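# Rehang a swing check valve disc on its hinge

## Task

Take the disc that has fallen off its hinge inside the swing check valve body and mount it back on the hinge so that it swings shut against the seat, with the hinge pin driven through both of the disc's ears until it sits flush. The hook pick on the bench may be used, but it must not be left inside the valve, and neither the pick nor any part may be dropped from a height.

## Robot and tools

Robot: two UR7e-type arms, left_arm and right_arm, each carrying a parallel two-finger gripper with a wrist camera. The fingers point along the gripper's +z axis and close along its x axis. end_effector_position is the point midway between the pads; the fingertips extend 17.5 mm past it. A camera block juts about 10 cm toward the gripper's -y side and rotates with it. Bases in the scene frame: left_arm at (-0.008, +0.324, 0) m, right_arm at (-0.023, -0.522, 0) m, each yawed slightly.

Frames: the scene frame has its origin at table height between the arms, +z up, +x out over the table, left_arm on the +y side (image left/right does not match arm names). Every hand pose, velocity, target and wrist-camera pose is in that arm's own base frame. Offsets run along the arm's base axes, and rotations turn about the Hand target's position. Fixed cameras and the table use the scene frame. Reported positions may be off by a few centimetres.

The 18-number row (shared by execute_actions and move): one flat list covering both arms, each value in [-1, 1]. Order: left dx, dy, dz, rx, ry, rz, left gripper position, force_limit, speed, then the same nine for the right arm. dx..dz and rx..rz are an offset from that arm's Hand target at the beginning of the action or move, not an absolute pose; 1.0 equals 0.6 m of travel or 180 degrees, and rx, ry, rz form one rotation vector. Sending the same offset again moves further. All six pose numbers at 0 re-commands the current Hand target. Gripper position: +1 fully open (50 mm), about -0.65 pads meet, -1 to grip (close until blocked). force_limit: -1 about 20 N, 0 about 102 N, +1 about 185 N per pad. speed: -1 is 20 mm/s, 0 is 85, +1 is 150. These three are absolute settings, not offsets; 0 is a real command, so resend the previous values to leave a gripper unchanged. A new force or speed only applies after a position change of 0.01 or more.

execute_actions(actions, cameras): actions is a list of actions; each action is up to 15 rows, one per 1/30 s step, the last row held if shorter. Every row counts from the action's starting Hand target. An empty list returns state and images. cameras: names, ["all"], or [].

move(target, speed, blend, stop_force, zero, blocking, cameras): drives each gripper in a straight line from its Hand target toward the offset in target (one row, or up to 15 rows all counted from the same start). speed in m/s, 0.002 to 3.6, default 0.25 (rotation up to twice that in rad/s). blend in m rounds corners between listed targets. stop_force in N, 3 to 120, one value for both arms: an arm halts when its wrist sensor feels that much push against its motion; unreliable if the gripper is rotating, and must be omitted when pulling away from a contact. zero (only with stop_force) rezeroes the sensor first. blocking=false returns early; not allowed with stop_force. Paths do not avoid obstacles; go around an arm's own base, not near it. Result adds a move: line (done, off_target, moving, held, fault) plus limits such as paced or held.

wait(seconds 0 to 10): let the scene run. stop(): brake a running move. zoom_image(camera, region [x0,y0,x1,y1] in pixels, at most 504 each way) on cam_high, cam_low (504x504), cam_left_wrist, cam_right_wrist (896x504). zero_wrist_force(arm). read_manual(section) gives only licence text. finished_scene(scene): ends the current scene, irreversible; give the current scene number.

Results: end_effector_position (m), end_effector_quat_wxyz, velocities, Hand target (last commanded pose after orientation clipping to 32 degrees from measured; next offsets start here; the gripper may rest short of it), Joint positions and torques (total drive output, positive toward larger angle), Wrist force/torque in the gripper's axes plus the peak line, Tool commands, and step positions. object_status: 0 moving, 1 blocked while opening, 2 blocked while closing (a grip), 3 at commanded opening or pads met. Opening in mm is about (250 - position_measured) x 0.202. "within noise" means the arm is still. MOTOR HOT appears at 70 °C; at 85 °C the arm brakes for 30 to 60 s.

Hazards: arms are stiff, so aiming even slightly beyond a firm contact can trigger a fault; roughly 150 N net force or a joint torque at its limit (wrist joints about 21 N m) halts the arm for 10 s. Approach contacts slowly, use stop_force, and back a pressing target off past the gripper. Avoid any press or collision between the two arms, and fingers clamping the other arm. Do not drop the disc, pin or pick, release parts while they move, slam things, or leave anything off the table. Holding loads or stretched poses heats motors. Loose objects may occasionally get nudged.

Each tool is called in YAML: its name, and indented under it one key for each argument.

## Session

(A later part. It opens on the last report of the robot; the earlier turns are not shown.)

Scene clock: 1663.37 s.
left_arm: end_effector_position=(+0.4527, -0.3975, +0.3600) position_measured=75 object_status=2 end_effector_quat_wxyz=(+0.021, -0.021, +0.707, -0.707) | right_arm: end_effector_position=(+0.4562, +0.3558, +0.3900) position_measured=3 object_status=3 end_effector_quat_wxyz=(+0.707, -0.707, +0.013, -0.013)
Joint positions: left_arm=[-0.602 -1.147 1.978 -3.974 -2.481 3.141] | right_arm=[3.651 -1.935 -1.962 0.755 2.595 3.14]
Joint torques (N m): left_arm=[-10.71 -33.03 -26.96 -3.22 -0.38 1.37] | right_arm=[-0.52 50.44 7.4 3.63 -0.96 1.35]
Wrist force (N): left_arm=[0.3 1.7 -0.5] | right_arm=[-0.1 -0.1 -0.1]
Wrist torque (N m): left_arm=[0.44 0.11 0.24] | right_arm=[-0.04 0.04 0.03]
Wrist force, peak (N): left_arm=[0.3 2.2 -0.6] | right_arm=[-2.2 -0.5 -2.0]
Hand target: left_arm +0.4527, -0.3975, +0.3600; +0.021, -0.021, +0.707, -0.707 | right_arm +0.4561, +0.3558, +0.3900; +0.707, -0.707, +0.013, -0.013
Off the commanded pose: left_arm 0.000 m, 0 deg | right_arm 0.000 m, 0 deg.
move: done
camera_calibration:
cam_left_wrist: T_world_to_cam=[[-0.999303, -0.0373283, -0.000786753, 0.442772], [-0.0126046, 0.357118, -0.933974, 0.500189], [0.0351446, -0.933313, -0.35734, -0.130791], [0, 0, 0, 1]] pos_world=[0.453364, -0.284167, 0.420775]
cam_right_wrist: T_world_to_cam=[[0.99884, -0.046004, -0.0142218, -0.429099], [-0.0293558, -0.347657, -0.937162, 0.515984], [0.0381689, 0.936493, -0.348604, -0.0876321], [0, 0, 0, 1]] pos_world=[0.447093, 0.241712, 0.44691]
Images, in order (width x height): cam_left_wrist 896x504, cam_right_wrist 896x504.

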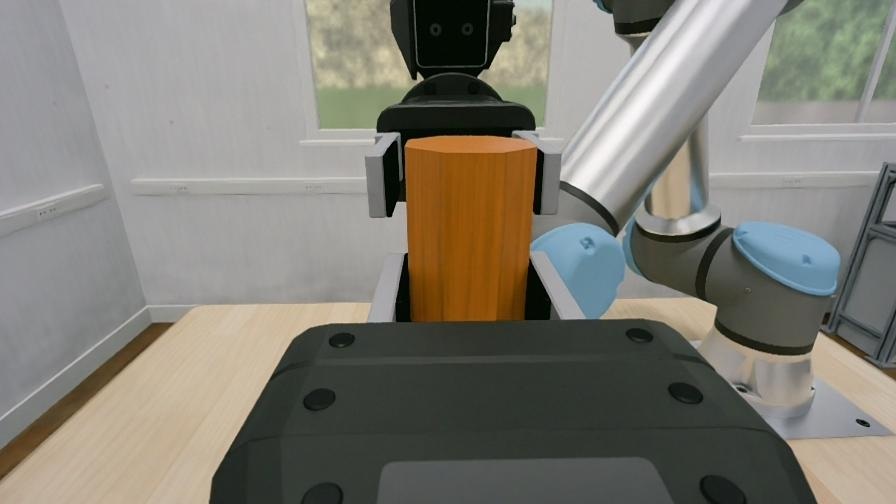

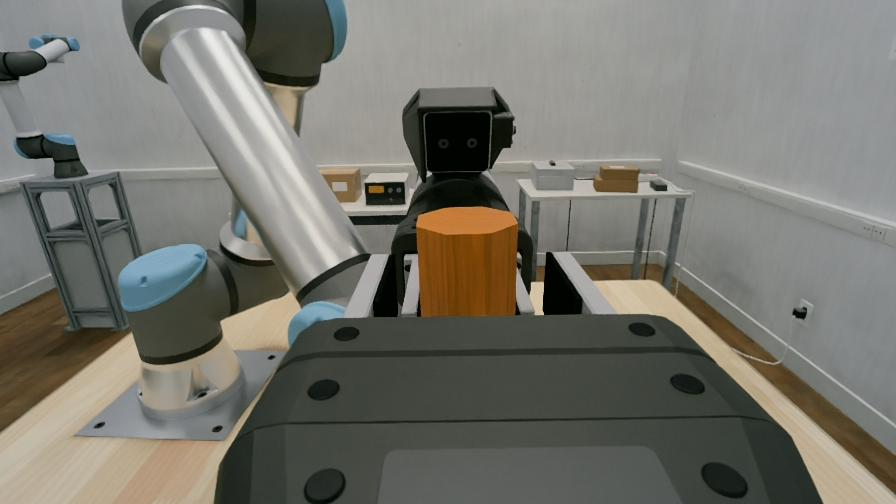

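move:
  target: [0, 0, 0, 0, 0, 0, -1, -0.6, -0.5, 0.0010, 0.0700, -0.001, 0, 0, 0, 1, -0.6, -0.7]
  speed: 0.06
  cameras: ["cam_left_wrist", "cam_right_wrist"]

zoom_image:
  camera: "cam_right_wrist"
  region: [330, 80, 610, 320]

zoom_image:
  camera: "cam_left_wrist"
  region: [330, 60, 610, 320]

Scene clock: 1691.50 s.
left_arm: end_effector_position=(+0.4527, -0.3975, +0.3600) position_measured=75 object_status=2 end_effector_quat_wxyz=(+0.021, -0.021, +0.707, -0.707) | right_arm: end_effector_position=(+0.4568, +0.3979, +0.3894) position_measured=3 object_status=3 end_effector_quat_wxyz=(+0.707, -0.707, +0.013, -0.013)
Joint positions: left_arm=[-0.602 -1.147 1.978 -3.974 -2.481 3.141] | right_arm=[3.732 -1.958 -1.929 0.744 2.514 3.14]
Joint torques (N m): left_arm=[-10.68 -40.93 -20.51 0.25 1.04 1.23] | right_arm=[-11.87 51.12 8.82 0.52 0.69 1.35]
Wrist force (N): left_arm=[0.1 1.4 -0.9] | right_arm=[-0.1 -0.3 -0.3]
Wrist torque (N m): left_arm=[0.42 0.13 0.23] | right_arm=[-0.07 0.06 0.04]
Wrist force, peak (N): left_arm=[0.3 2.2 -0.4] | right_arm=[-0.7 -0.3 -1.4]
Hand target: left_arm +0.4527, -0.3975, +0.3600; +0.021, -0.021, +0.707, -0.707 | right_arm +0.4567, +0.3978, +0.3894; +0.707, -0.707, +0.013, -0.013
Off the commanded pose: left_arm 0.000 m, 0 deg | right_arm 0.000 m, 0 deg.
move: done
camera_calibration:
cam_left_wrist: T_world_to_cam=[[-0.999303, -0.0373269, -0.000790412, 0.442774], [-0.0126007, 0.357118, -0.933974, 0.500187], [0.0351446, -0.933313, -0.35734, -0.130791], [0, 0, 0, 1]] pos_world=[0.453364, -0.284167, 0.420775]
cam_right_wrist: T_world_to_cam=[[0.998842, -0.0460261, -0.0140063, -0.427755], [-0.0291566, -0.347543, -0.937211, 0.530103], [0.0382684, 0.936534, -0.348483, -0.127456], [0, 0, 0, 1]] pos_world=[0.447594, 0.283912, 0.446411]
Images, in order (width x height): cam_left_wrist 896x504, cam_right_wrist 896x504.

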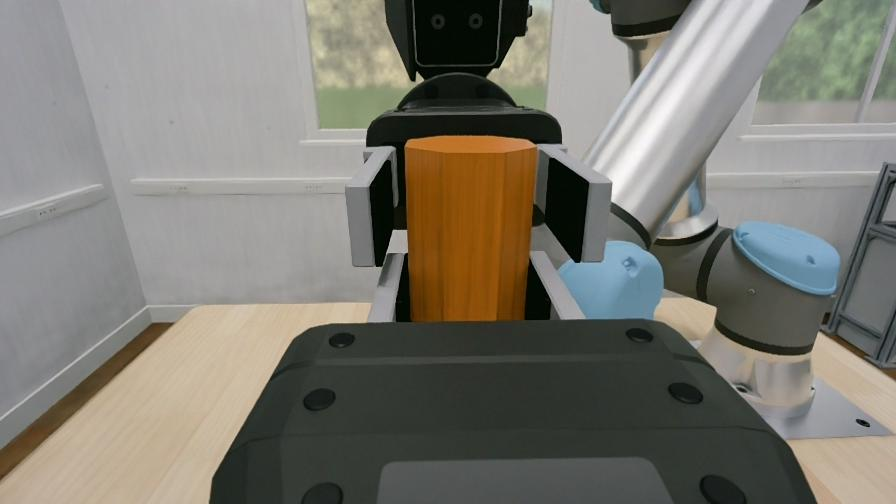

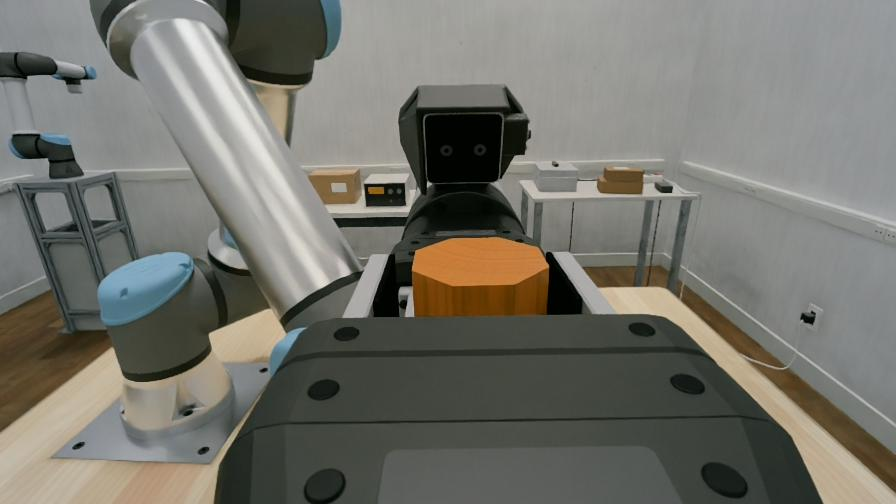

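Scaled by 1.800 from the camera's 896x504 image, which has a finer 1280x720 frame.

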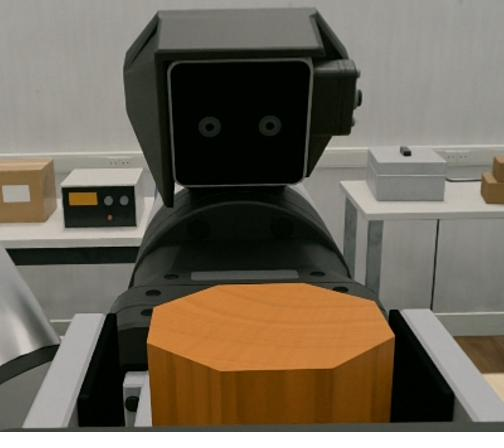

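Scaled by 1.800 from the camera's 896x504 image, which has a finer 1280x720 frame.

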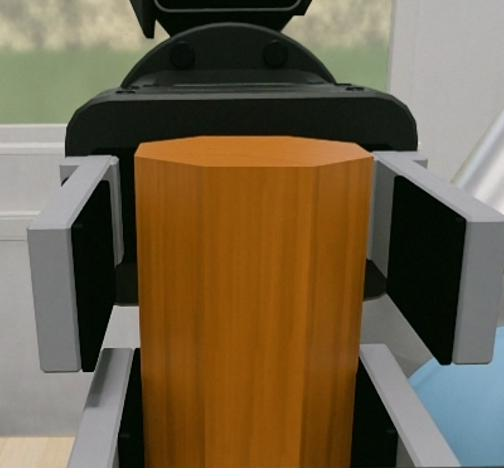

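move:
  target:
    - [0, 0, 0, 0, 0, 0, -1, -0.6, -0.5, 0.0013, 0, 0, 0, 0, 0, 1, -0.6, -0.7]
    - [0, 0, 0, 0, 0, 0, -1, -0.6, -0.5, 0.0013, 0, 0, 0, 0, 0, -1, -0.85, -1]
  speed: 0.05
  cameras: ["cam_left_wrist", "cam_right_wrist"]

Scene clock: 1703.30 s.
left_arm: end_effector_position=(+0.4527, -0.3975, +0.3600) position_measured=75 object_status=2 end_effector_quat_wxyz=(+0.021, -0.021, +0.707, -0.707) | right_arm: end_effector_position=(+0.4575, +0.3978, +0.3894) position_measured=73 object_status=2 end_effector_quat_wxyz=(+0.707, -0.707, +0.013, -0.013)
Joint positions: left_arm=[-0.602 -1.147 1.978 -3.974 -2.481 3.141] | right_arm=[3.731 -1.96 -1.927 0.744 2.515 3.14]
Joint torques (N m): left_arm=[-7.41 -41.8 -15.66 0.26 1.2 1.33] | right_arm=[-6.59 35.4 31.22 -1.43 -0.41 0.82]
Wrist force (N): left_arm=[1.9 2.7 -1.5] | right_arm=[1.3 -0.3 -1.3]
Wrist torque (N m): left_arm=[0.46 0.07 -0.02] | right_arm=[-0.08 0.08 -0.26]
Wrist force, peak (N): left_arm=[1.6 3.0 -1.7] | right_arm=[1.5 -1.6 -1.1]
Hand target: left_arm +0.4527, -0.3975, +0.3600; +0.021, -0.021, +0.707, -0.707 | right_arm +0.4575, +0.3978, +0.3894; +0.707, -0.707, +0.013, -0.013
Off the commanded pose: left_arm 0.000 m, 0 deg | right_arm 0.000 m, 0 deg.
move: done
camera_calibration:
cam_left_wrist: T_world_to_cam=[[-0.999306, -0.0372335, -0.000754985, 0.442786], [-0.0126004, 0.357119, -0.933974, 0.500187], [0.0350447, -0.933316, -0.357341, -0.130746], [0, 0, 0, 1]] pos_world=[0.453364, -0.284167, 0.420775]
cam_right_wrist: T_world_to_cam=[[0.998838, -0.04612, -0.0139723, -0.428552], [-0.0291574, -0.34754, -0.937212, 0.529963], [0.0383682, 0.93653, -0.348481, -0.127378], [0, 0, 0, 1]] pos_world=[0.448394, 0.283712, 0.446311]
Images, in order (width x height): cam_left_wrist 896x504, cam_right_wrist 896x504.

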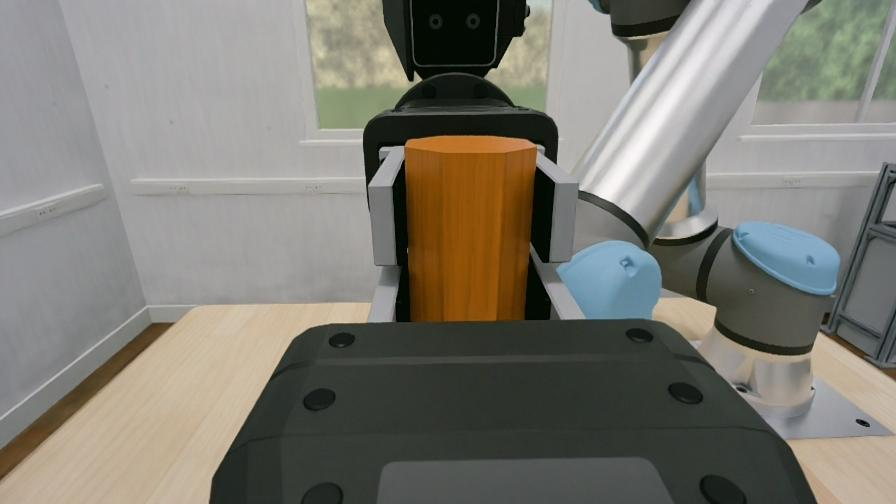

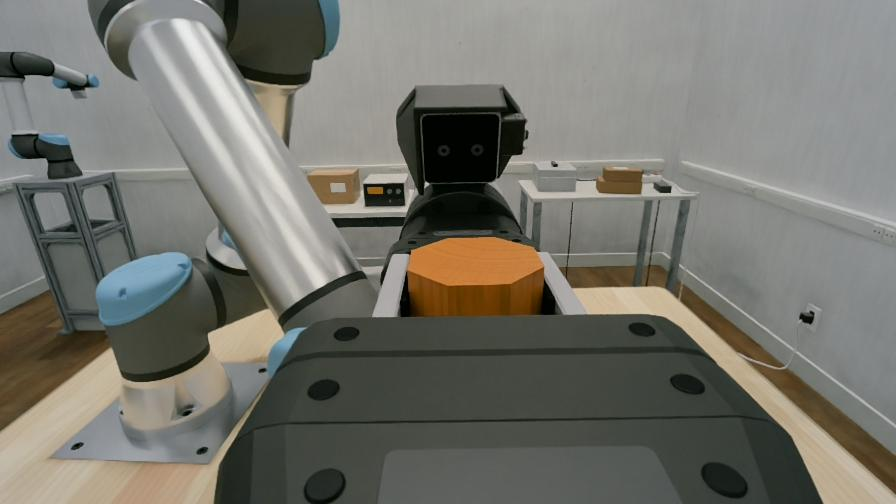

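move:
  target:
    - [0, 0, 0, 0, 0, 0, -1, -0.6, -0.5, 0, 0, 0, 0, 0, 0, -0.96, -0.55, -0.7]
    - [0, 0, 0, 0, 0, 0, 1, -0.6, -0.9, 0, 0, 0, 0, 0, 0, -0.96, -0.55, -0.7]
    - [0, 0.1667, 0, 0, 0, 0, 1, -0.6, -0.9, 0, 0, 0, 0, 0, 0, -0.96, -0.55, -0.7]
  speed: 0.08
  cameras: ["cam_left_wrist", "cam_right_wrist"]

Scene clock: 1712.67 s.
left_arm: end_effector_position=(+0.4527, -0.2974, +0.3600) position_measured=3 object_status=3 end_effector_quat_wxyz=(+0.021, -0.021, +0.707, -0.707) | right_arm: end_effector_position=(+0.4575, +0.3978, +0.3894) position_measured=74 object_status=2 end_effector_quat_wxyz=(+0.707, -0.707, +0.013, -0.013)
Joint positions: left_arm=[-0.397 -1.182 2.037 -3.997 -2.686 3.141] | right_arm=[3.731 -1.96 -1.927 0.744 2.515 3.14]
Joint torques (N m): left_arm=[-9.67 -30.7 -27.39 -1.89 1.07 -1.72] | right_arm=[9.29 41.84 15 0.49 -1.08 -0.77]
Wrist force (N): left_arm=[0.2 0.9 -0.8] | right_arm=[-0.2 0.4 -0.2]
Wrist torque (N m): left_arm=[0.44 0.10 0.24] | right_arm=[-0.07 0.06 0.04]
Wrist force, peak (N): left_arm=[2.2 3.3 -1.4] | right_arm=[1.6 -1.5 -1.4]
Hand target: left_arm +0.4527, -0.2974, +0.3600; +0.021, -0.021, +0.707, -0.707 | right_arm +0.4575, +0.3978, +0.3894; +0.707, -0.707, +0.013, -0.013
Off the commanded pose: left_arm 0.000 m, 0 deg | right_arm 0.000 m, 0 deg.
move: done
camera_calibration:
cam_left_wrist: T_world_to_cam=[[-0.999298, -0.037457, -0.000728734, 0.446458], [-0.0127047, 0.357113, -0.933975, 0.464486], [0.0352442, -0.93331, -0.357338, -0.0374116], [0, 0, 0, 1]] pos_world=[0.453365, -0.184068, 0.420775]
cam_right_wrist: T_world_to_cam=[[0.998838, -0.04612, -0.0139723, -0.428552], [-0.0291574, -0.34754, -0.937212, 0.529963], [0.0383682, 0.93653, -0.348481, -0.127378], [0, 0, 0, 1]] pos_world=[0.448394, 0.283712, 0.446311]
Images, in order (width x height): cam_left_wrist 896x504, cam_right_wrist 896x504.

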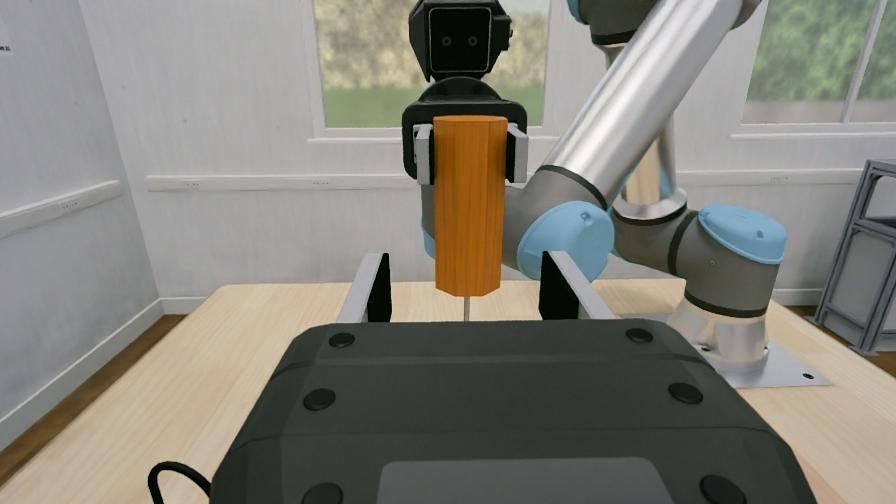

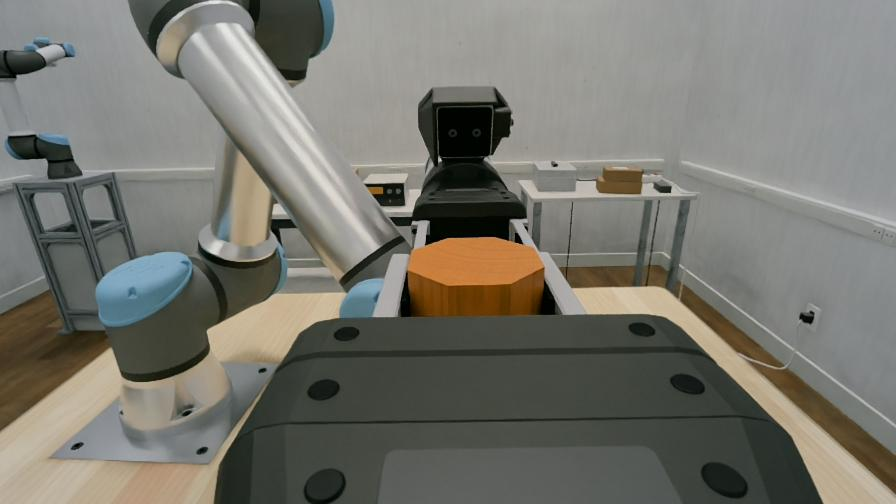

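move:
  target: [0, 0, 0, 0, 0, 0, 1, -0.6, -0.9, 0.2582, 0.0193, 0.0343, 0, 0, -0.1272, -0.96, -0.55, -0.7]
  speed: 0.12
  cameras: ["all"]

zoom_image:
  camera: "cam_high"
  region: [140, 130, 320, 320]

Scene clock: 1800.63 s.
left_arm: end_effector_position=(+0.4527, -0.2974, +0.3600) position_measured=3 object_status=3 end_effector_quat_wxyz=(+0.021, -0.021, +0.707, -0.707) | right_arm: end_effector_position=(+0.6124, +0.4095, +0.4099) position_measured=74 object_status=2 end_effector_quat_wxyz=(+0.690, -0.691, +0.153, -0.153)
Joint positions: left_arm=[-0.397 -1.182 2.036 -3.997 -2.686 3.141] | right_arm=[3.729 -2.052 -1.713 0.622 2.117 3.141]
Joint torques (N m): left_arm=[-9.96 -28.78 -28.69 1.16 -0.39 -0.51] | right_arm=[-0.26 59.65 11.16 5.8 -0.9 0.97]
Wrist force (N): left_arm=[0.4 0.9 -0.5] | right_arm=[-0.1 0.7 -0.4]
Wrist torque (N m): left_arm=[0.43 0.07 0.25] | right_arm=[-0.03 0.04 0.06]
Wrist force, peak (N): left_arm=[0.5 1.7 -0.4] | right_arm=[-2.1 0.5 -0.3]
Hand target: left_arm +0.4527, -0.2974, +0.3600; +0.021, -0.021, +0.707, -0.707 | right_arm +0.6124, +0.4094, +0.4100; +0.690, -0.691, +0.153, -0.153
Off the commanded pose: left_arm 0.000 m, 0 deg | right_arm 0.000 m, 0 deg.
move: done
camera_calibration:
cam_left_wrist: T_world_to_cam=[[-0.999303, -0.0373269, -0.000790412, 0.44651], [-0.0126007, 0.357118, -0.933974, 0.46444], [0.0351446, -0.933313, -0.35734, -0.0373663], [0, 0, 0, 1]] pos_world=[0.453364, -0.184067, 0.420775]
cam_right_wrist: T_world_to_cam=[[0.902317, -0.430845, -0.0140431, -0.365734], [-0.162103, -0.308945, -0.937164, 0.623429], [0.399434, 0.847895, -0.348607, -0.321879], [0, 0, 0, 1]] pos_world=[0.559637, 0.30795, 0.46691]

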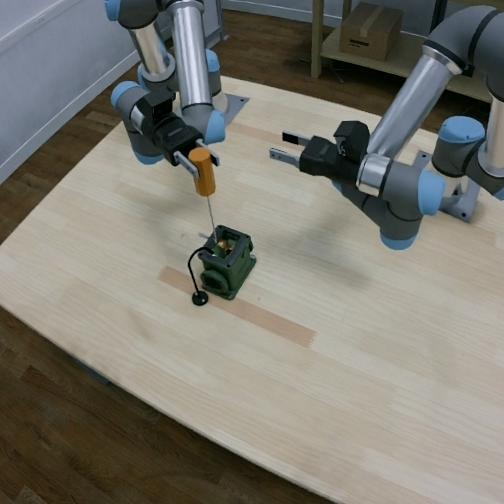

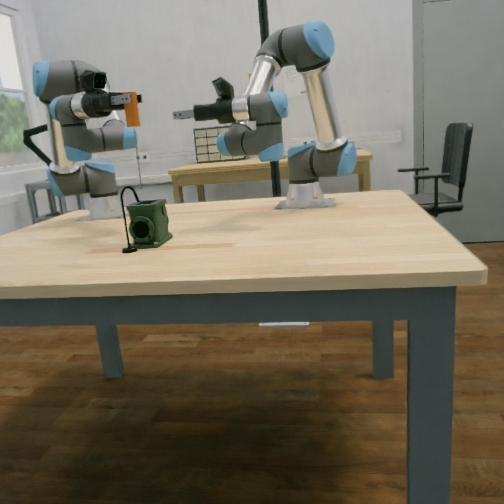

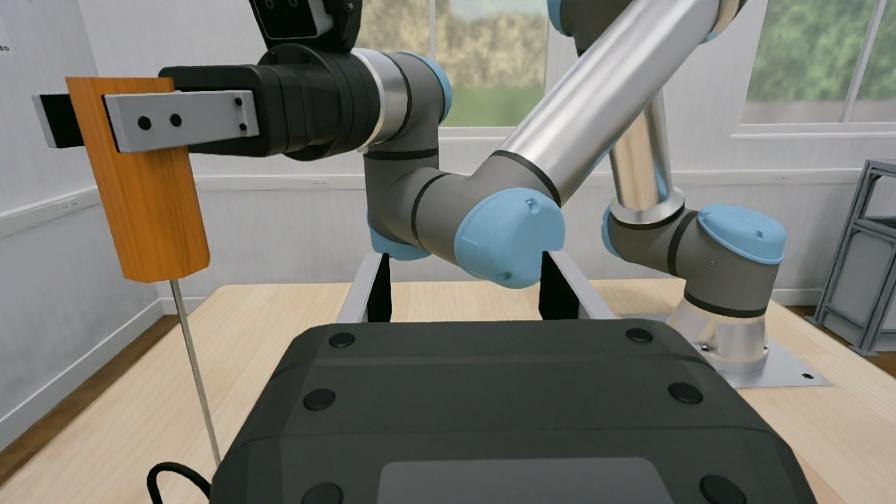

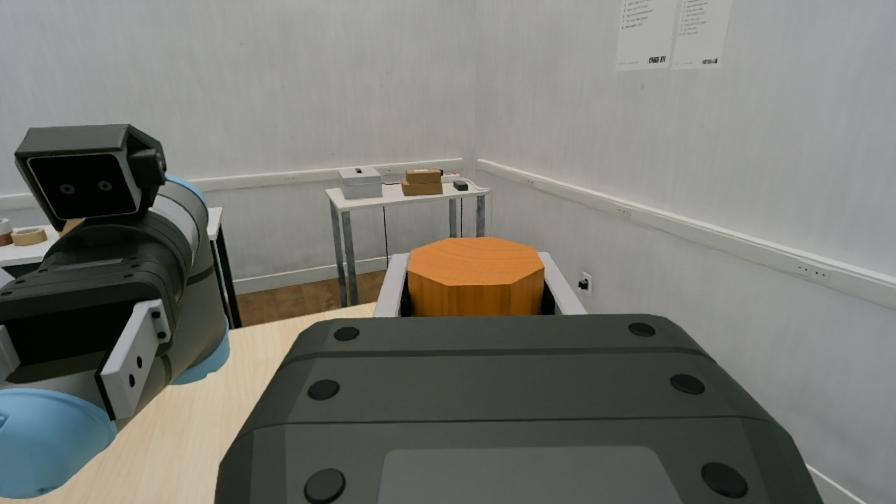

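Scaled by 2.653 from the camera's 504x504 image, which has a finer 720x720 frame.

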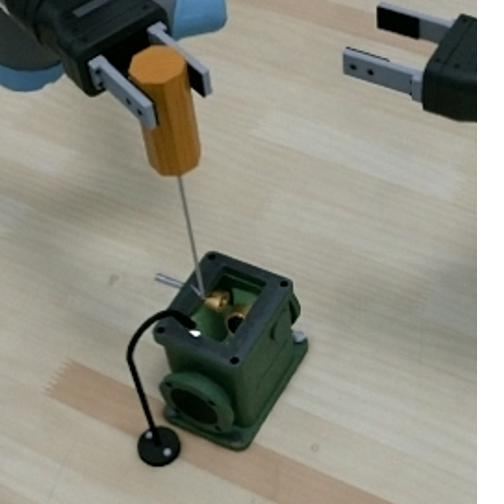

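move:
  target:
    - [-0.0545, 0.079, 0.1667, 0.3614, 0.4071, 0.3849, 1, -0.6, -0.9, 0, 0, 0, 0, 0, 0, -0.96, -0.55, -0.7]
    - [-0.0212, -0.0043, 0.1667, 0.0456, -0.7041, -0.7052, 1, -0.6, -0.9, 0, 0, 0, 0, 0, 0, -0.96, -0.55, -0.7]
    - [0.0402, -0.154, -0.05, 0.4093, -0.3571, -0.3808, 1, -0.6, -0.9, 0, 0, 0, 0, 0, 0, -0.96, -0.55, -0.7]
  speed: [0.4, 0.4, 0.3]
  blend: [0.03, 0.03, 0]
  cameras: ["cam_high", "cam_left_wrist"]

Scene clock: 1822.10 s.
left_arm: end_effector_position=(+0.4768, -0.3899, +0.3299) position_measured=3 object_status=3 end_effector_quat_wxyz=(-0.001, +0.680, +0.734, +0.000) | right_arm: end_effector_position=(+0.6124, +0.4094, +0.4100) position_measured=74 object_status=2 end_effector_quat_wxyz=(+0.690, -0.691, +0.153, -0.153)
Joint positions: left_arm=[-0.903 -1.309 1.268 -1.529 -1.571 -0.98] | right_arm=[3.729 -2.052 -1.713 0.622 2.117 3.141]
Joint torques (N m): left_arm=[0.2 -47.57 -40.53 -0.7 0.92 -1.57] | right_arm=[-10.68 60.85 11.51 5.73 -0.75 -0.88]
Wrist force (N): left_arm=[-0.1 -1.0 0.3] | right_arm=[-0.3 0.4 -0.3]
Wrist torque (N m): left_arm=[-0.18 0.00 0.05] | right_arm=[-0.06 0.07 0.05]
Wrist force, peak (N): left_arm=[0.5 1.6 -1.1] | right_arm=[-0.6 0.5 -0.3]
Hand target: left_arm +0.4768, -0.3898, +0.3300; +0.000, +0.679, +0.734, +0.000 | right_arm +0.6124, +0.4094, +0.4100; +0.690, -0.691, +0.153, -0.153
Off the commanded pose: left_arm 0.000 m, 0 deg | right_arm 0.000 m, 0 deg.
move: done
camera_calibration:
cam_left_wrist: T_world_to_cam=[[-0.0756345, 0.996893, 0.0220024, 0.422435], [0.932048, 0.0628388, 0.356845, -0.521349], [0.354354, 0.0474971, -0.933904, 0.285067], [0, 0, 0, 1]] pos_world=[0.416858, -0.401901, 0.442972]
Images, in order (width x height): cam_high 504x504, cam_left_wrist 896x504.

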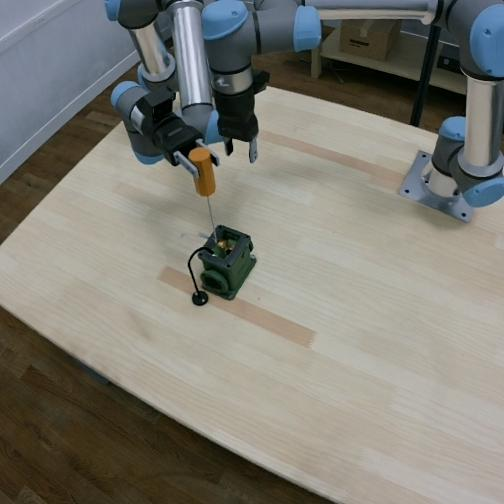

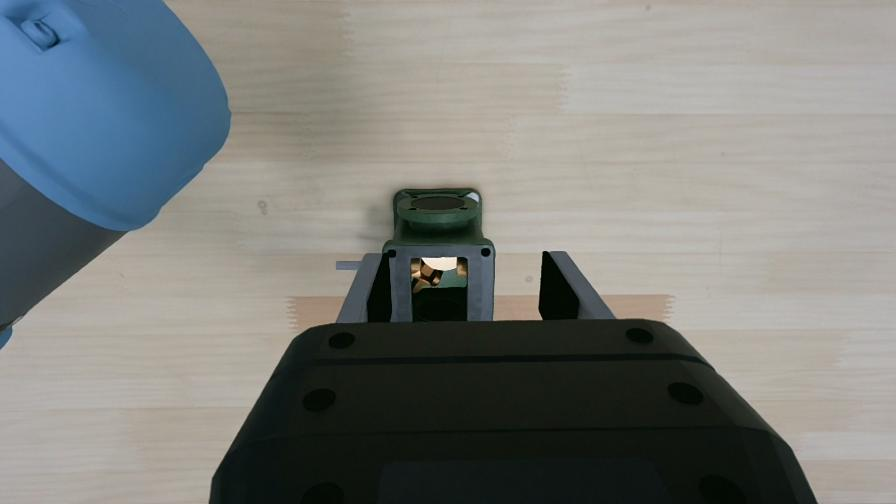

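move:
  target: [0.0488, 0.0005, 0.0442, 0.0085, -0.1108, 0, 1, -0.6, -0.9, 0, 0, 0, 0, 0, 0, -0.96, -0.55, -0.7]
  speed: 0.2
  cameras: ["cam_left_wrist"]

zoom_image:
  camera: "cam_left_wrist"
  region: [340, 80, 540, 260]

Scene clock: 1854.00 s.
left_arm: end_effector_position=(+0.5060, -0.3896, +0.3565) position_measured=3 object_status=3 end_effector_quat_wxyz=(+0.118, +0.669, +0.723, +0.127) | right_arm: end_effector_position=(+0.6124, +0.4094, +0.4100) position_measured=74 object_status=2 end_effector_quat_wxyz=(+0.690, -0.691, +0.153, -0.153)
Joint positions: left_arm=[-0.993 -1.405 1.402 -1.74 -1.267 -1.043] | right_arm=[3.729 -2.052 -1.713 0.622 2.117 3.141]
Joint torques (N m): left_arm=[11.75 -29.47 -42.09 -1.49 1.4 1.29] | right_arm=[-11.43 61.14 12.63 5.7 -0.52 -0.6]
Wrist force (N): left_arm=[-0.3 -1.3 0.9] | right_arm=[-0.5 0.3 -0.3]
Wrist torque (N m): left_arm=[-0.20 0.00 -0.01] | right_arm=[-0.07 0.11 0.05]
Wrist force, peak (N): left_arm=[-0.7 -1.6 0.8] | right_arm=[-0.6 0.6 -0.4]
Hand target: left_arm +0.5061, -0.3895, +0.3565; +0.118, +0.669, +0.723, +0.127 | right_arm +0.6124, +0.4094, +0.4100; +0.690, -0.691, +0.153, -0.153
Off the commanded pose: left_arm 0.000 m, 0 deg | right_arm 0.000 m, 0 deg.
move: done
camera_calibration:
cam_left_wrist: T_world_to_cam=[[-0.0833888, 0.996304, 0.0206182, 0.427965], [0.75416, 0.0495705, 0.654817, -0.579409], [0.651375, 0.0701539, -0.755506, 0.0945166], [0, 0, 0, 1]] pos_world=[0.411088, -0.404292, 0.441991]
Images, in order (width x height): cam_left_wrist 896x504.

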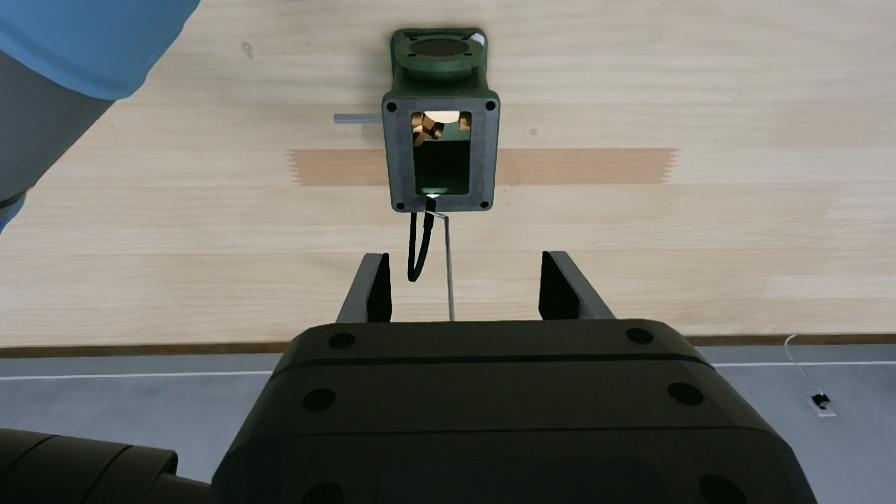

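Scaled by 2.520 from the camera's 896x504 image, which has a finer 1280x720 frame.

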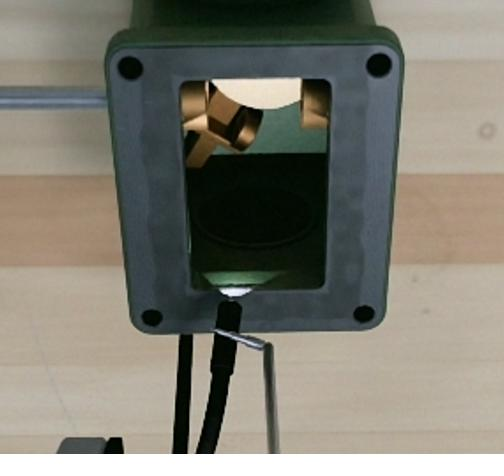

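zoom_image:
  camera: "cam_left_wrist"
  region: [400, 100, 480, 160]

zoom_image:
  camera: "cam_left_wrist"
  region: [400, 185, 480, 245]

Scaled by 6.300 from the camera's 896x504 image, which has a finer 1280x720 frame.

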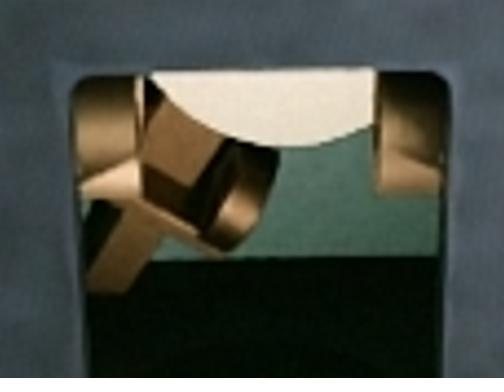

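Scaled by 6.300 from the camera's 896x504 image, which has a finer 1280x720 frame.

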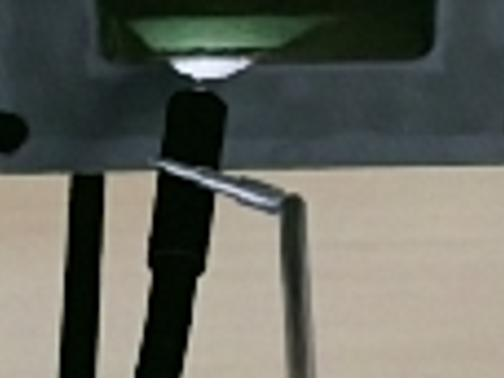

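move:
  target: [0, 0, 0, 0, 0, 0, 1, -0.6, -0.9, -0.0035, 0.0063, -0.0167, 0.0146, -0.0068, 0, -0.96, -0.55, -0.7]
  speed: 0.08
  cameras: ["cam_left_wrist"]

zoom_image:
  camera: "cam_left_wrist"
  region: [400, 95, 500, 255]

Scene clock: 1951.47 s.
left_arm: end_effector_position=(+0.5061, -0.3895, +0.3565) position_measured=3 object_status=3 end_effector_quat_wxyz=(+0.118, +0.669, +0.723, +0.127) | right_arm: end_effector_position=(+0.6103, +0.4132, +0.3998) position_measured=74 object_status=2 end_effector_quat_wxyz=(+0.707, -0.673, +0.149, -0.157)
Joint positions: left_arm=[-0.992 -1.405 1.402 -1.74 -1.267 -1.043] | right_arm=[3.738 -2.095 -1.715 0.726 2.108 3.171]
Joint torques (N m): left_arm=[11.43 -30.14 -42.73 -6 2.31 1.29] | right_arm=[-6.81 61.06 28.57 -0.64 0.61 -1.69]
Wrist force (N): left_arm=[-0.6 -1.0 1.0] | right_arm=[-0.4 0.2 -0.1]
Wrist torque (N m): left_arm=[-0.15 0.04 0.00] | right_arm=[-0.12 0.10 0.05]
Wrist force, peak (N): left_arm=[-0.5 -1.6 1.4] | right_arm=[-0.3 1.2 -0.4]
Hand target: left_arm +0.5061, -0.3895, +0.3565; +0.118, +0.669, +0.723, +0.127 | right_arm +0.6103, +0.4131, +0.4000; +0.707, -0.673, +0.149, -0.157
Off the commanded pose: left_arm 0.000 m, 0 deg | right_arm 0.000 m, 0 deg.
move: done
camera_calibration:
cam_left_wrist: T_world_to_cam=[[-0.0834572, 0.996297, 0.0206822, 0.42787], [0.754064, 0.0495703, 0.654928, -0.579499], [0.651477, 0.0702541, -0.755408, 0.0944], [0, 0, 0, 1]] pos_world=[0.411189, -0.404192, 0.441991]
Images, in order (width x height): cam_left_wrist 896x504.

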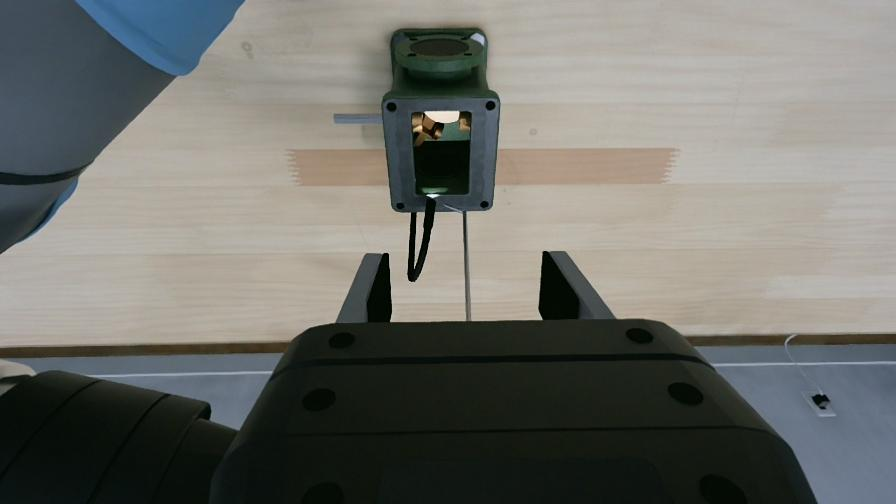

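Scaled by 3.150 from the camera's 896x504 image, which has a finer 1280x720 frame.

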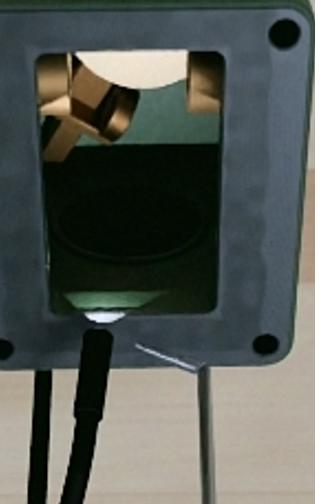

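move:
  target: [0, 0, 0, 0, 0, 0, 1, -0.6, -0.9, 0.0012, 0, -0.1167, 0, 0, 0, -0.96, -0.55, -0.7]
  speed: 0.05
  stop_force: 6
  cameras: ["cam_left_wrist"]

zoom_image:
  camera: "cam_left_wrist"
  region: [400, 95, 500, 255]

Scene clock: 1971.53 s.
left_arm: end_effector_position=(+0.5061, -0.3895, +0.3565) position_measured=3 object_status=3 end_effector_quat_wxyz=(+0.118, +0.669, +0.723, +0.127) | right_arm: end_effector_position=(+0.6111, +0.4131, +0.3299) position_measured=74 object_status=2 end_effector_quat_wxyz=(+0.707, -0.673, +0.149, -0.157)
Joint positions: left_arm=[-0.992 -1.405 1.402 -1.74 -1.267 -1.043] | right_arm=[3.737 -2.209 -1.751 0.877 2.109 3.171]
Joint torques (N m): left_arm=[10.83 -29.55 -42.01 -2.38 1.01 1.31] | right_arm=[-9.17 64.16 32.79 -0.96 0.07 1.12]
Wrist force (N): left_arm=[-0.5 -1.1 0.8] | right_arm=[-0.4 0.3 -0.2]
Wrist torque (N m): left_arm=[-0.16 0.03 -0.01] | right_arm=[-0.10 0.10 0.05]
Wrist force, peak (N): left_arm=[-0.6 -1.4 1.3] | right_arm=[-0.6 1.4 -0.3]
Hand target: left_arm +0.5061, -0.3895, +0.3565; +0.118, +0.669, +0.723, +0.127 | right_arm +0.6111, +0.4131, +0.3299; +0.707, -0.673, +0.149, -0.157
Off the commanded pose: left_arm 0.000 m, 0 deg | right_arm 0.000 m, 0 deg.
move: done
camera_calibration:
cam_left_wrist: T_world_to_cam=[[-0.0834572, 0.996297, 0.0206822, 0.42787], [0.754064, 0.0495703, 0.654928, -0.579499], [0.651477, 0.0702541, -0.755408, 0.0944], [0, 0, 0, 1]] pos_world=[0.411189, -0.404192, 0.441991]
Images, in order (width x height): cam_left_wrist 896x504.

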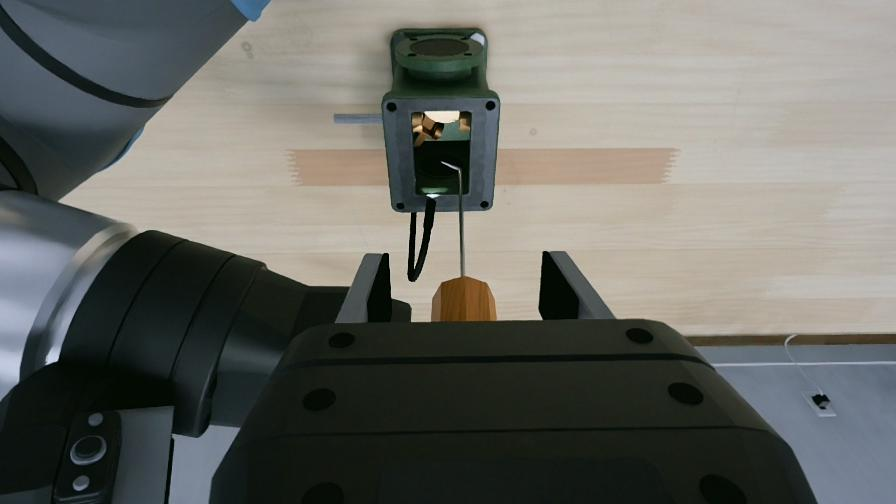

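Scaled by 3.150 from the camera's 896x504 image, which has a finer 1280x720 frame.

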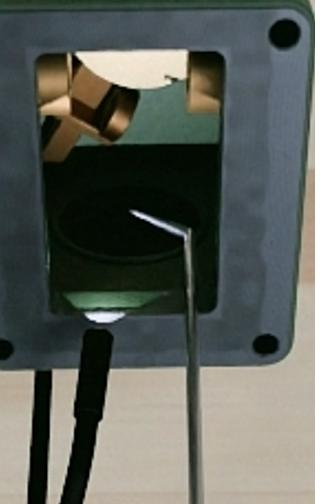

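move:
  target:
    - [0, 0, 0, 0, 0, 0, 1, -0.6, -0.9, -0.0149, -0.0212, 0, 0, 0, 0, -0.96, -0.55, -0.7]
    - [0, 0, 0, 0, 0, 0, 1, -0.6, -0.9, -0.0149, -0.0212, -0.055, 0, 0, 0, -0.96, -0.55, -0.7]
  speed: 0.05
  stop_force: 6
  cameras: ["cam_left_wrist"]

zoom_image:
  camera: "cam_left_wrist"
  region: [400, 100, 480, 220]

Scene clock: 2009.73 s.
left_arm: end_effector_position=(+0.5061, -0.3895, +0.3565) position_measured=3 object_status=3 end_effector_quat_wxyz=(+0.118, +0.669, +0.723, +0.127) | right_arm: end_effector_position=(+0.6021, +0.4004, +0.2969) position_measured=74 object_status=2 end_effector_quat_wxyz=(+0.707, -0.673, +0.149, -0.157)
Joint positions: left_arm=[-0.992 -1.405 1.402 -1.74 -1.267 -1.043] | right_arm=[3.726 -2.249 -1.8 0.966 2.12 3.172]
Joint torques (N m): left_arm=[9.65 -30.36 -41.56 -1.03 0.03 1.36] | right_arm=[10.55 64.17 32.04 -1.13 -0.88 0.56]
Wrist force (N): left_arm=[-0.4 -1.6 0.9] | right_arm=[-0.5 0.5 -0.1]
Wrist torque (N m): left_arm=[-0.25 0.01 -0.02] | right_arm=[-0.08 0.13 0.06]
Wrist force, peak (N): left_arm=[-0.3 -1.8 0.9] | right_arm=[-0.3 1.5 -0.2]
Hand target: left_arm +0.5061, -0.3895, +0.3565; +0.118, +0.669, +0.723, +0.127 | right_arm +0.6021, +0.4004, +0.2969; +0.707, -0.673, +0.149, -0.157
Off the commanded pose: left_arm 0.000 m, 0 deg | right_arm 0.000 m, 0 deg.
move: done
camera_calibration:
cam_left_wrist: T_world_to_cam=[[-0.0834572, 0.996297, 0.0206822, 0.42787], [0.754064, 0.0495703, 0.654928, -0.579499], [0.651477, 0.0702541, -0.755408, 0.0944], [0, 0, 0, 1]] pos_world=[0.411189, -0.404192, 0.441991]
Images, in order (width x height): cam_left_wrist 896x504.

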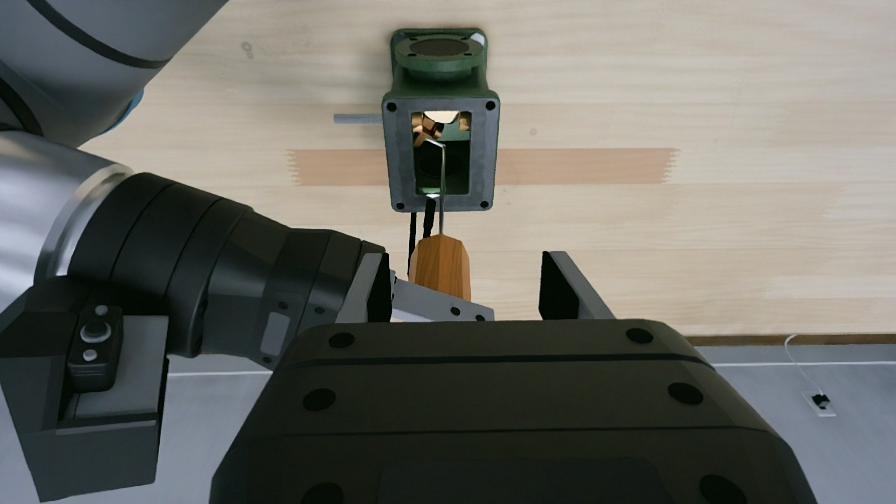

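Scaled by 4.200 from the camera's 896x504 image, which has a finer 1280x720 frame.

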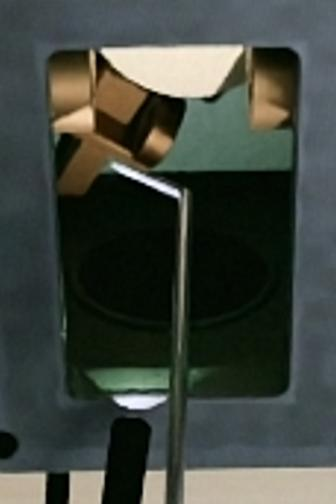

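move:
  target: [0, 0, 0, 0, 0, 0, 1, -0.6, -0.9, -0.0058, 0.0009, 0, 0, 0, 0, -0.96, -0.55, -0.7]
  speed: 0.03

move:
  target: [0, 0, 0, 0, 0, 0, 1, -0.6, -0.9, 0, 0, -0.0333, 0, 0, 0, -0.96, -0.55, -0.7]
  speed: 0.012
  stop_force: 3
  cameras: ["cam_left_wrist"]

zoom_image:
  camera: "cam_left_wrist"
  region: [400, 100, 480, 220]

Scene clock: 2030.17 s.
left_arm: end_effector_position=(+0.5061, -0.3895, +0.3565) position_measured=3 object_status=3 end_effector_quat_wxyz=(+0.118, +0.669, +0.723, +0.127) | right_arm: end_effector_position=(+0.5986, +0.4010, +0.2969) position_measured=74 object_status=2 end_effector_quat_wxyz=(+0.707, -0.673, +0.149, -0.157)
Joint positions: left_arm=[-0.992 -1.405 1.402 -1.74 -1.267 -1.043] | right_arm=[3.731 -2.244 -1.81 0.971 2.115 3.171]
Joint torques (N m): left_arm=[9.87 -29.62 -42.2 -1.04 -0.07 1.37] | right_arm=[4.59 57.1 16.76 4.41 -0.08 -1.85]
Wrist force (N): left_arm=[-0.8 -1.2 0.9] | right_arm=[-0.2 0.4 -0.2]
Wrist torque (N m): left_arm=[-0.18 0.08 0.00] | right_arm=[-0.09 0.08 0.05]
Wrist force, peak (N): left_arm=[-0.9 -1.4 1.3] | right_arm=[-0.5 0.5 -0.3]
Hand target: left_arm +0.5061, -0.3895, +0.3565; +0.118, +0.669, +0.723, +0.127 | right_arm +0.5986, +0.4010, +0.2969; +0.707, -0.673, +0.149, -0.157
Off the commanded pose: left_arm 0.000 m, 0 deg | right_arm 0.000 m, 0 deg.
move: done

Scene clock: 2032.63 s.
left_arm: end_effector_position=(+0.5061, -0.3895, +0.3565) position_measured=3 object_status=3 end_effector_quat_wxyz=(+0.118, +0.669, +0.723, +0.127) | right_arm: end_effector_position=(+0.5986, +0.4010, +0.2769) position_measured=74 object_status=2 end_effector_quat_wxyz=(+0.707, -0.673, +0.149, -0.157)
Joint positions: left_arm=[-0.992 -1.405 1.402 -1.74 -1.267 -1.043] | right_arm=[3.731 -2.283 -1.811 1.011 2.115 3.171]
Joint torques (N m): left_arm=[10.28 -29.7 -41.99 -1.01 -0.01 1.15] | right_arm=[-10.22 63.78 8.04 -1.22 0.65 -0.88]
Wrist force (N): left_arm=[-0.5 -1.4 1.2] | right_arm=[-0.2 0.5 -0.1]
Wrist torque (N m): left_arm=[-0.21 0.04 -0.01] | right_arm=[-0.08 0.08 0.05]
Wrist force, peak (N): left_arm=[-0.9 -1.3 1.1] | right_arm=[-0.3 0.8 -0.4]
Hand target: left_arm +0.5061, -0.3895, +0.3565; +0.118, +0.669, +0.723, +0.127 | right_arm +0.5986, +0.4010, +0.2770; +0.707, -0.673, +0.149, -0.157
Off the commanded pose: left_arm 0.000 m, 0 deg | right_arm 0.000 m, 0 deg.
move: done
camera_calibration:
cam_left_wrist: T_world_to_cam=[[-0.0834572, 0.996297, 0.0206822, 0.42787], [0.754064, 0.0495703, 0.654928, -0.579499], [0.651477, 0.0702541, -0.755408, 0.0944], [0, 0, 0, 1]] pos_world=[0.411189, -0.404192, 0.441991]
Images, in order (width x height): cam_left_wrist 896x504.

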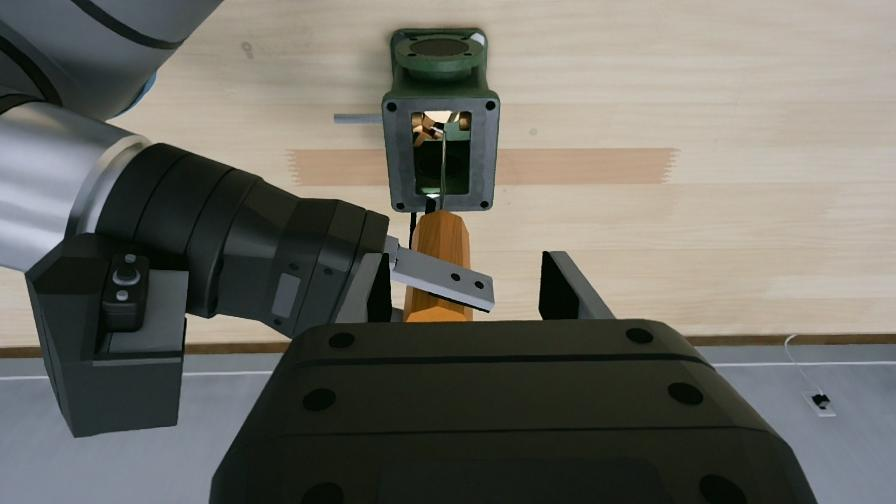

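Scaled by 4.200 from the camera's 896x504 image, which has a finer 1280x720 frame.

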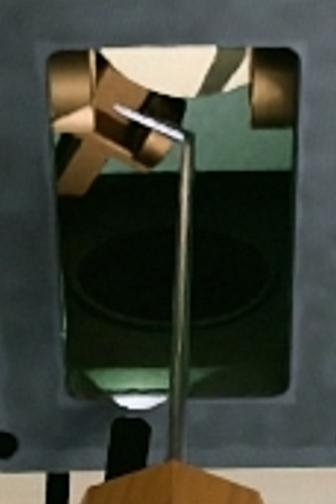

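move:
  target:
    - [0, 0, 0, 0, 0, 0, 1, -0.6, -0.9, 0, 0, 0.02, 0, 0, 0, -0.96, -0.55, -0.7]
    - [0, 0, 0, 0, 0, 0, 1, -0.6, -0.9, 0.01, 0, 0.02, 0, 0, 0, -0.96, -0.55, -0.7]
  speed: 0.03

move:
  target: [0, 0, 0, 0, 0, 0, 1, -0.6, -0.9, 0, 0, -0.0333, 0, 0, 0, -0.96, -0.55, -0.7]
  speed: 0.012
  stop_force: 3
  cameras: ["cam_left_wrist"]

zoom_image:
  camera: "cam_left_wrist"
  region: [400, 100, 480, 220]

Scene clock: 2066.67 s.
left_arm: end_effector_position=(+0.5061, -0.3895, +0.3565) position_measured=3 object_status=3 end_effector_quat_wxyz=(+0.118, +0.669, +0.723, +0.127) | right_arm: end_effector_position=(+0.6048, +0.4009, +0.2889) position_measured=74 object_status=2 end_effector_quat_wxyz=(+0.707, -0.673, +0.149, -0.157)
Joint positions: left_arm=[-0.992 -1.405 1.402 -1.74 -1.267 -1.043] | right_arm=[3.724 -2.268 -1.792 0.977 2.122 3.172]
Joint torques (N m): left_arm=[9.38 -29.46 -40.56 -1.02 -0.02 1.29] | right_arm=[9.54 63.67 6.1 5.12 -0.75 1.81]
Wrist force (N): left_arm=[-0.5 -1.2 0.8] | right_arm=[-0.3 0.6 -0.3]
Wrist torque (N m): left_arm=[-0.18 0.02 -0.02] | right_arm=[-0.06 0.09 0.05]
Wrist force, peak (N): left_arm=[-0.6 -1.6 1.0] | right_arm=[-0.3 0.9 -0.2]
Hand target: left_arm +0.5061, -0.3895, +0.3565; +0.118, +0.669, +0.723, +0.127 | right_arm +0.6046, +0.4010, +0.2890; +0.707, -0.673, +0.149, -0.157
Off the commanded pose: left_arm 0.000 m, 0 deg | right_arm 0.000 m, 0 deg.
move: done

Scene clock: 2068.53 s.
left_arm: end_effector_position=(+0.5061, -0.3895, +0.3565) position_measured=3 object_status=3 end_effector_quat_wxyz=(+0.118, +0.669, +0.723, +0.127) | right_arm: end_effector_position=(+0.6046, +0.4010, +0.2761) position_measured=74 object_status=2 end_effector_quat_wxyz=(+0.707, -0.673, +0.149, -0.157)
Joint positions: left_arm=[-0.992 -1.405 1.402 -1.74 -1.267 -1.043] | right_arm=[3.724 -2.293 -1.793 1.003 2.121 3.172]
Joint torques (N m): left_arm=[9.63 -29.19 -40.38 -1.04 -0.09 1.29] | right_arm=[10.87 62.34 3.56 -1.81 -0.88 0.76]
Wrist force (N): left_arm=[-0.5 -1.4 0.8] | right_arm=[0.1 -2.0 0.7]
Wrist torque (N m): left_arm=[-0.21 0.02 -0.02] | right_arm=[0.04 0.07 -0.02]
Wrist force, peak (N): left_arm=[-0.8 -1.4 1.2] | right_arm=[-0.4 -9.4 1.1]
Hand target: left_arm +0.5061, -0.3895, +0.3565; +0.118, +0.669, +0.723, +0.127 | right_arm +0.6046, +0.4010, +0.2761; +0.707, -0.673, +0.149, -0.157 (not the last commanded pose)
Off the commanded pose: left_arm 0.000 m, 0 deg | right_arm 0.007 m, 0 deg.
move: contact (right_arm)
camera_calibration:
cam_left_wrist: T_world_to_cam=[[-0.0834572, 0.996297, 0.0206822, 0.42787], [0.754064, 0.0495703, 0.654928, -0.579499], [0.651477, 0.0702541, -0.755408, 0.0944], [0, 0, 0, 1]] pos_world=[0.411189, -0.404192, 0.441991]
Images, in order (width x height): cam_left_wrist 896x504.

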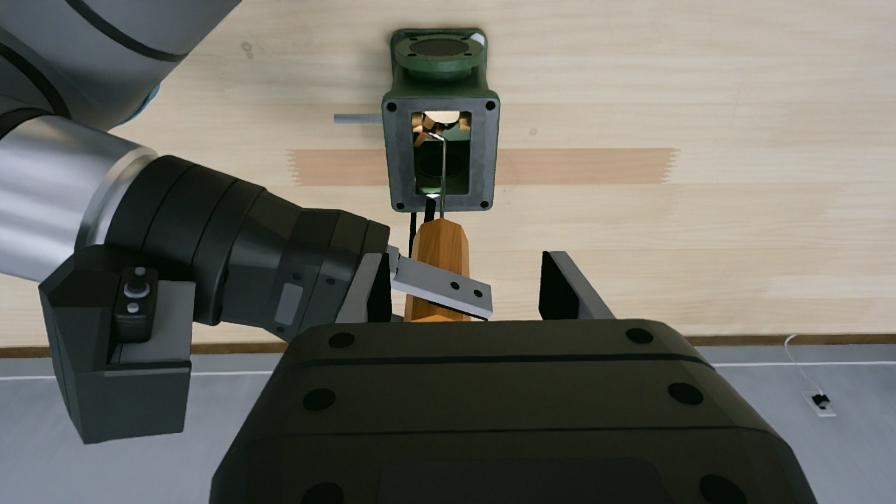

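Scaled by 4.200 from the camera's 896x504 image, which has a finer 1280x720 frame.

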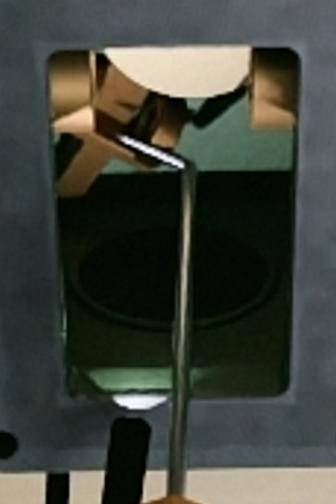

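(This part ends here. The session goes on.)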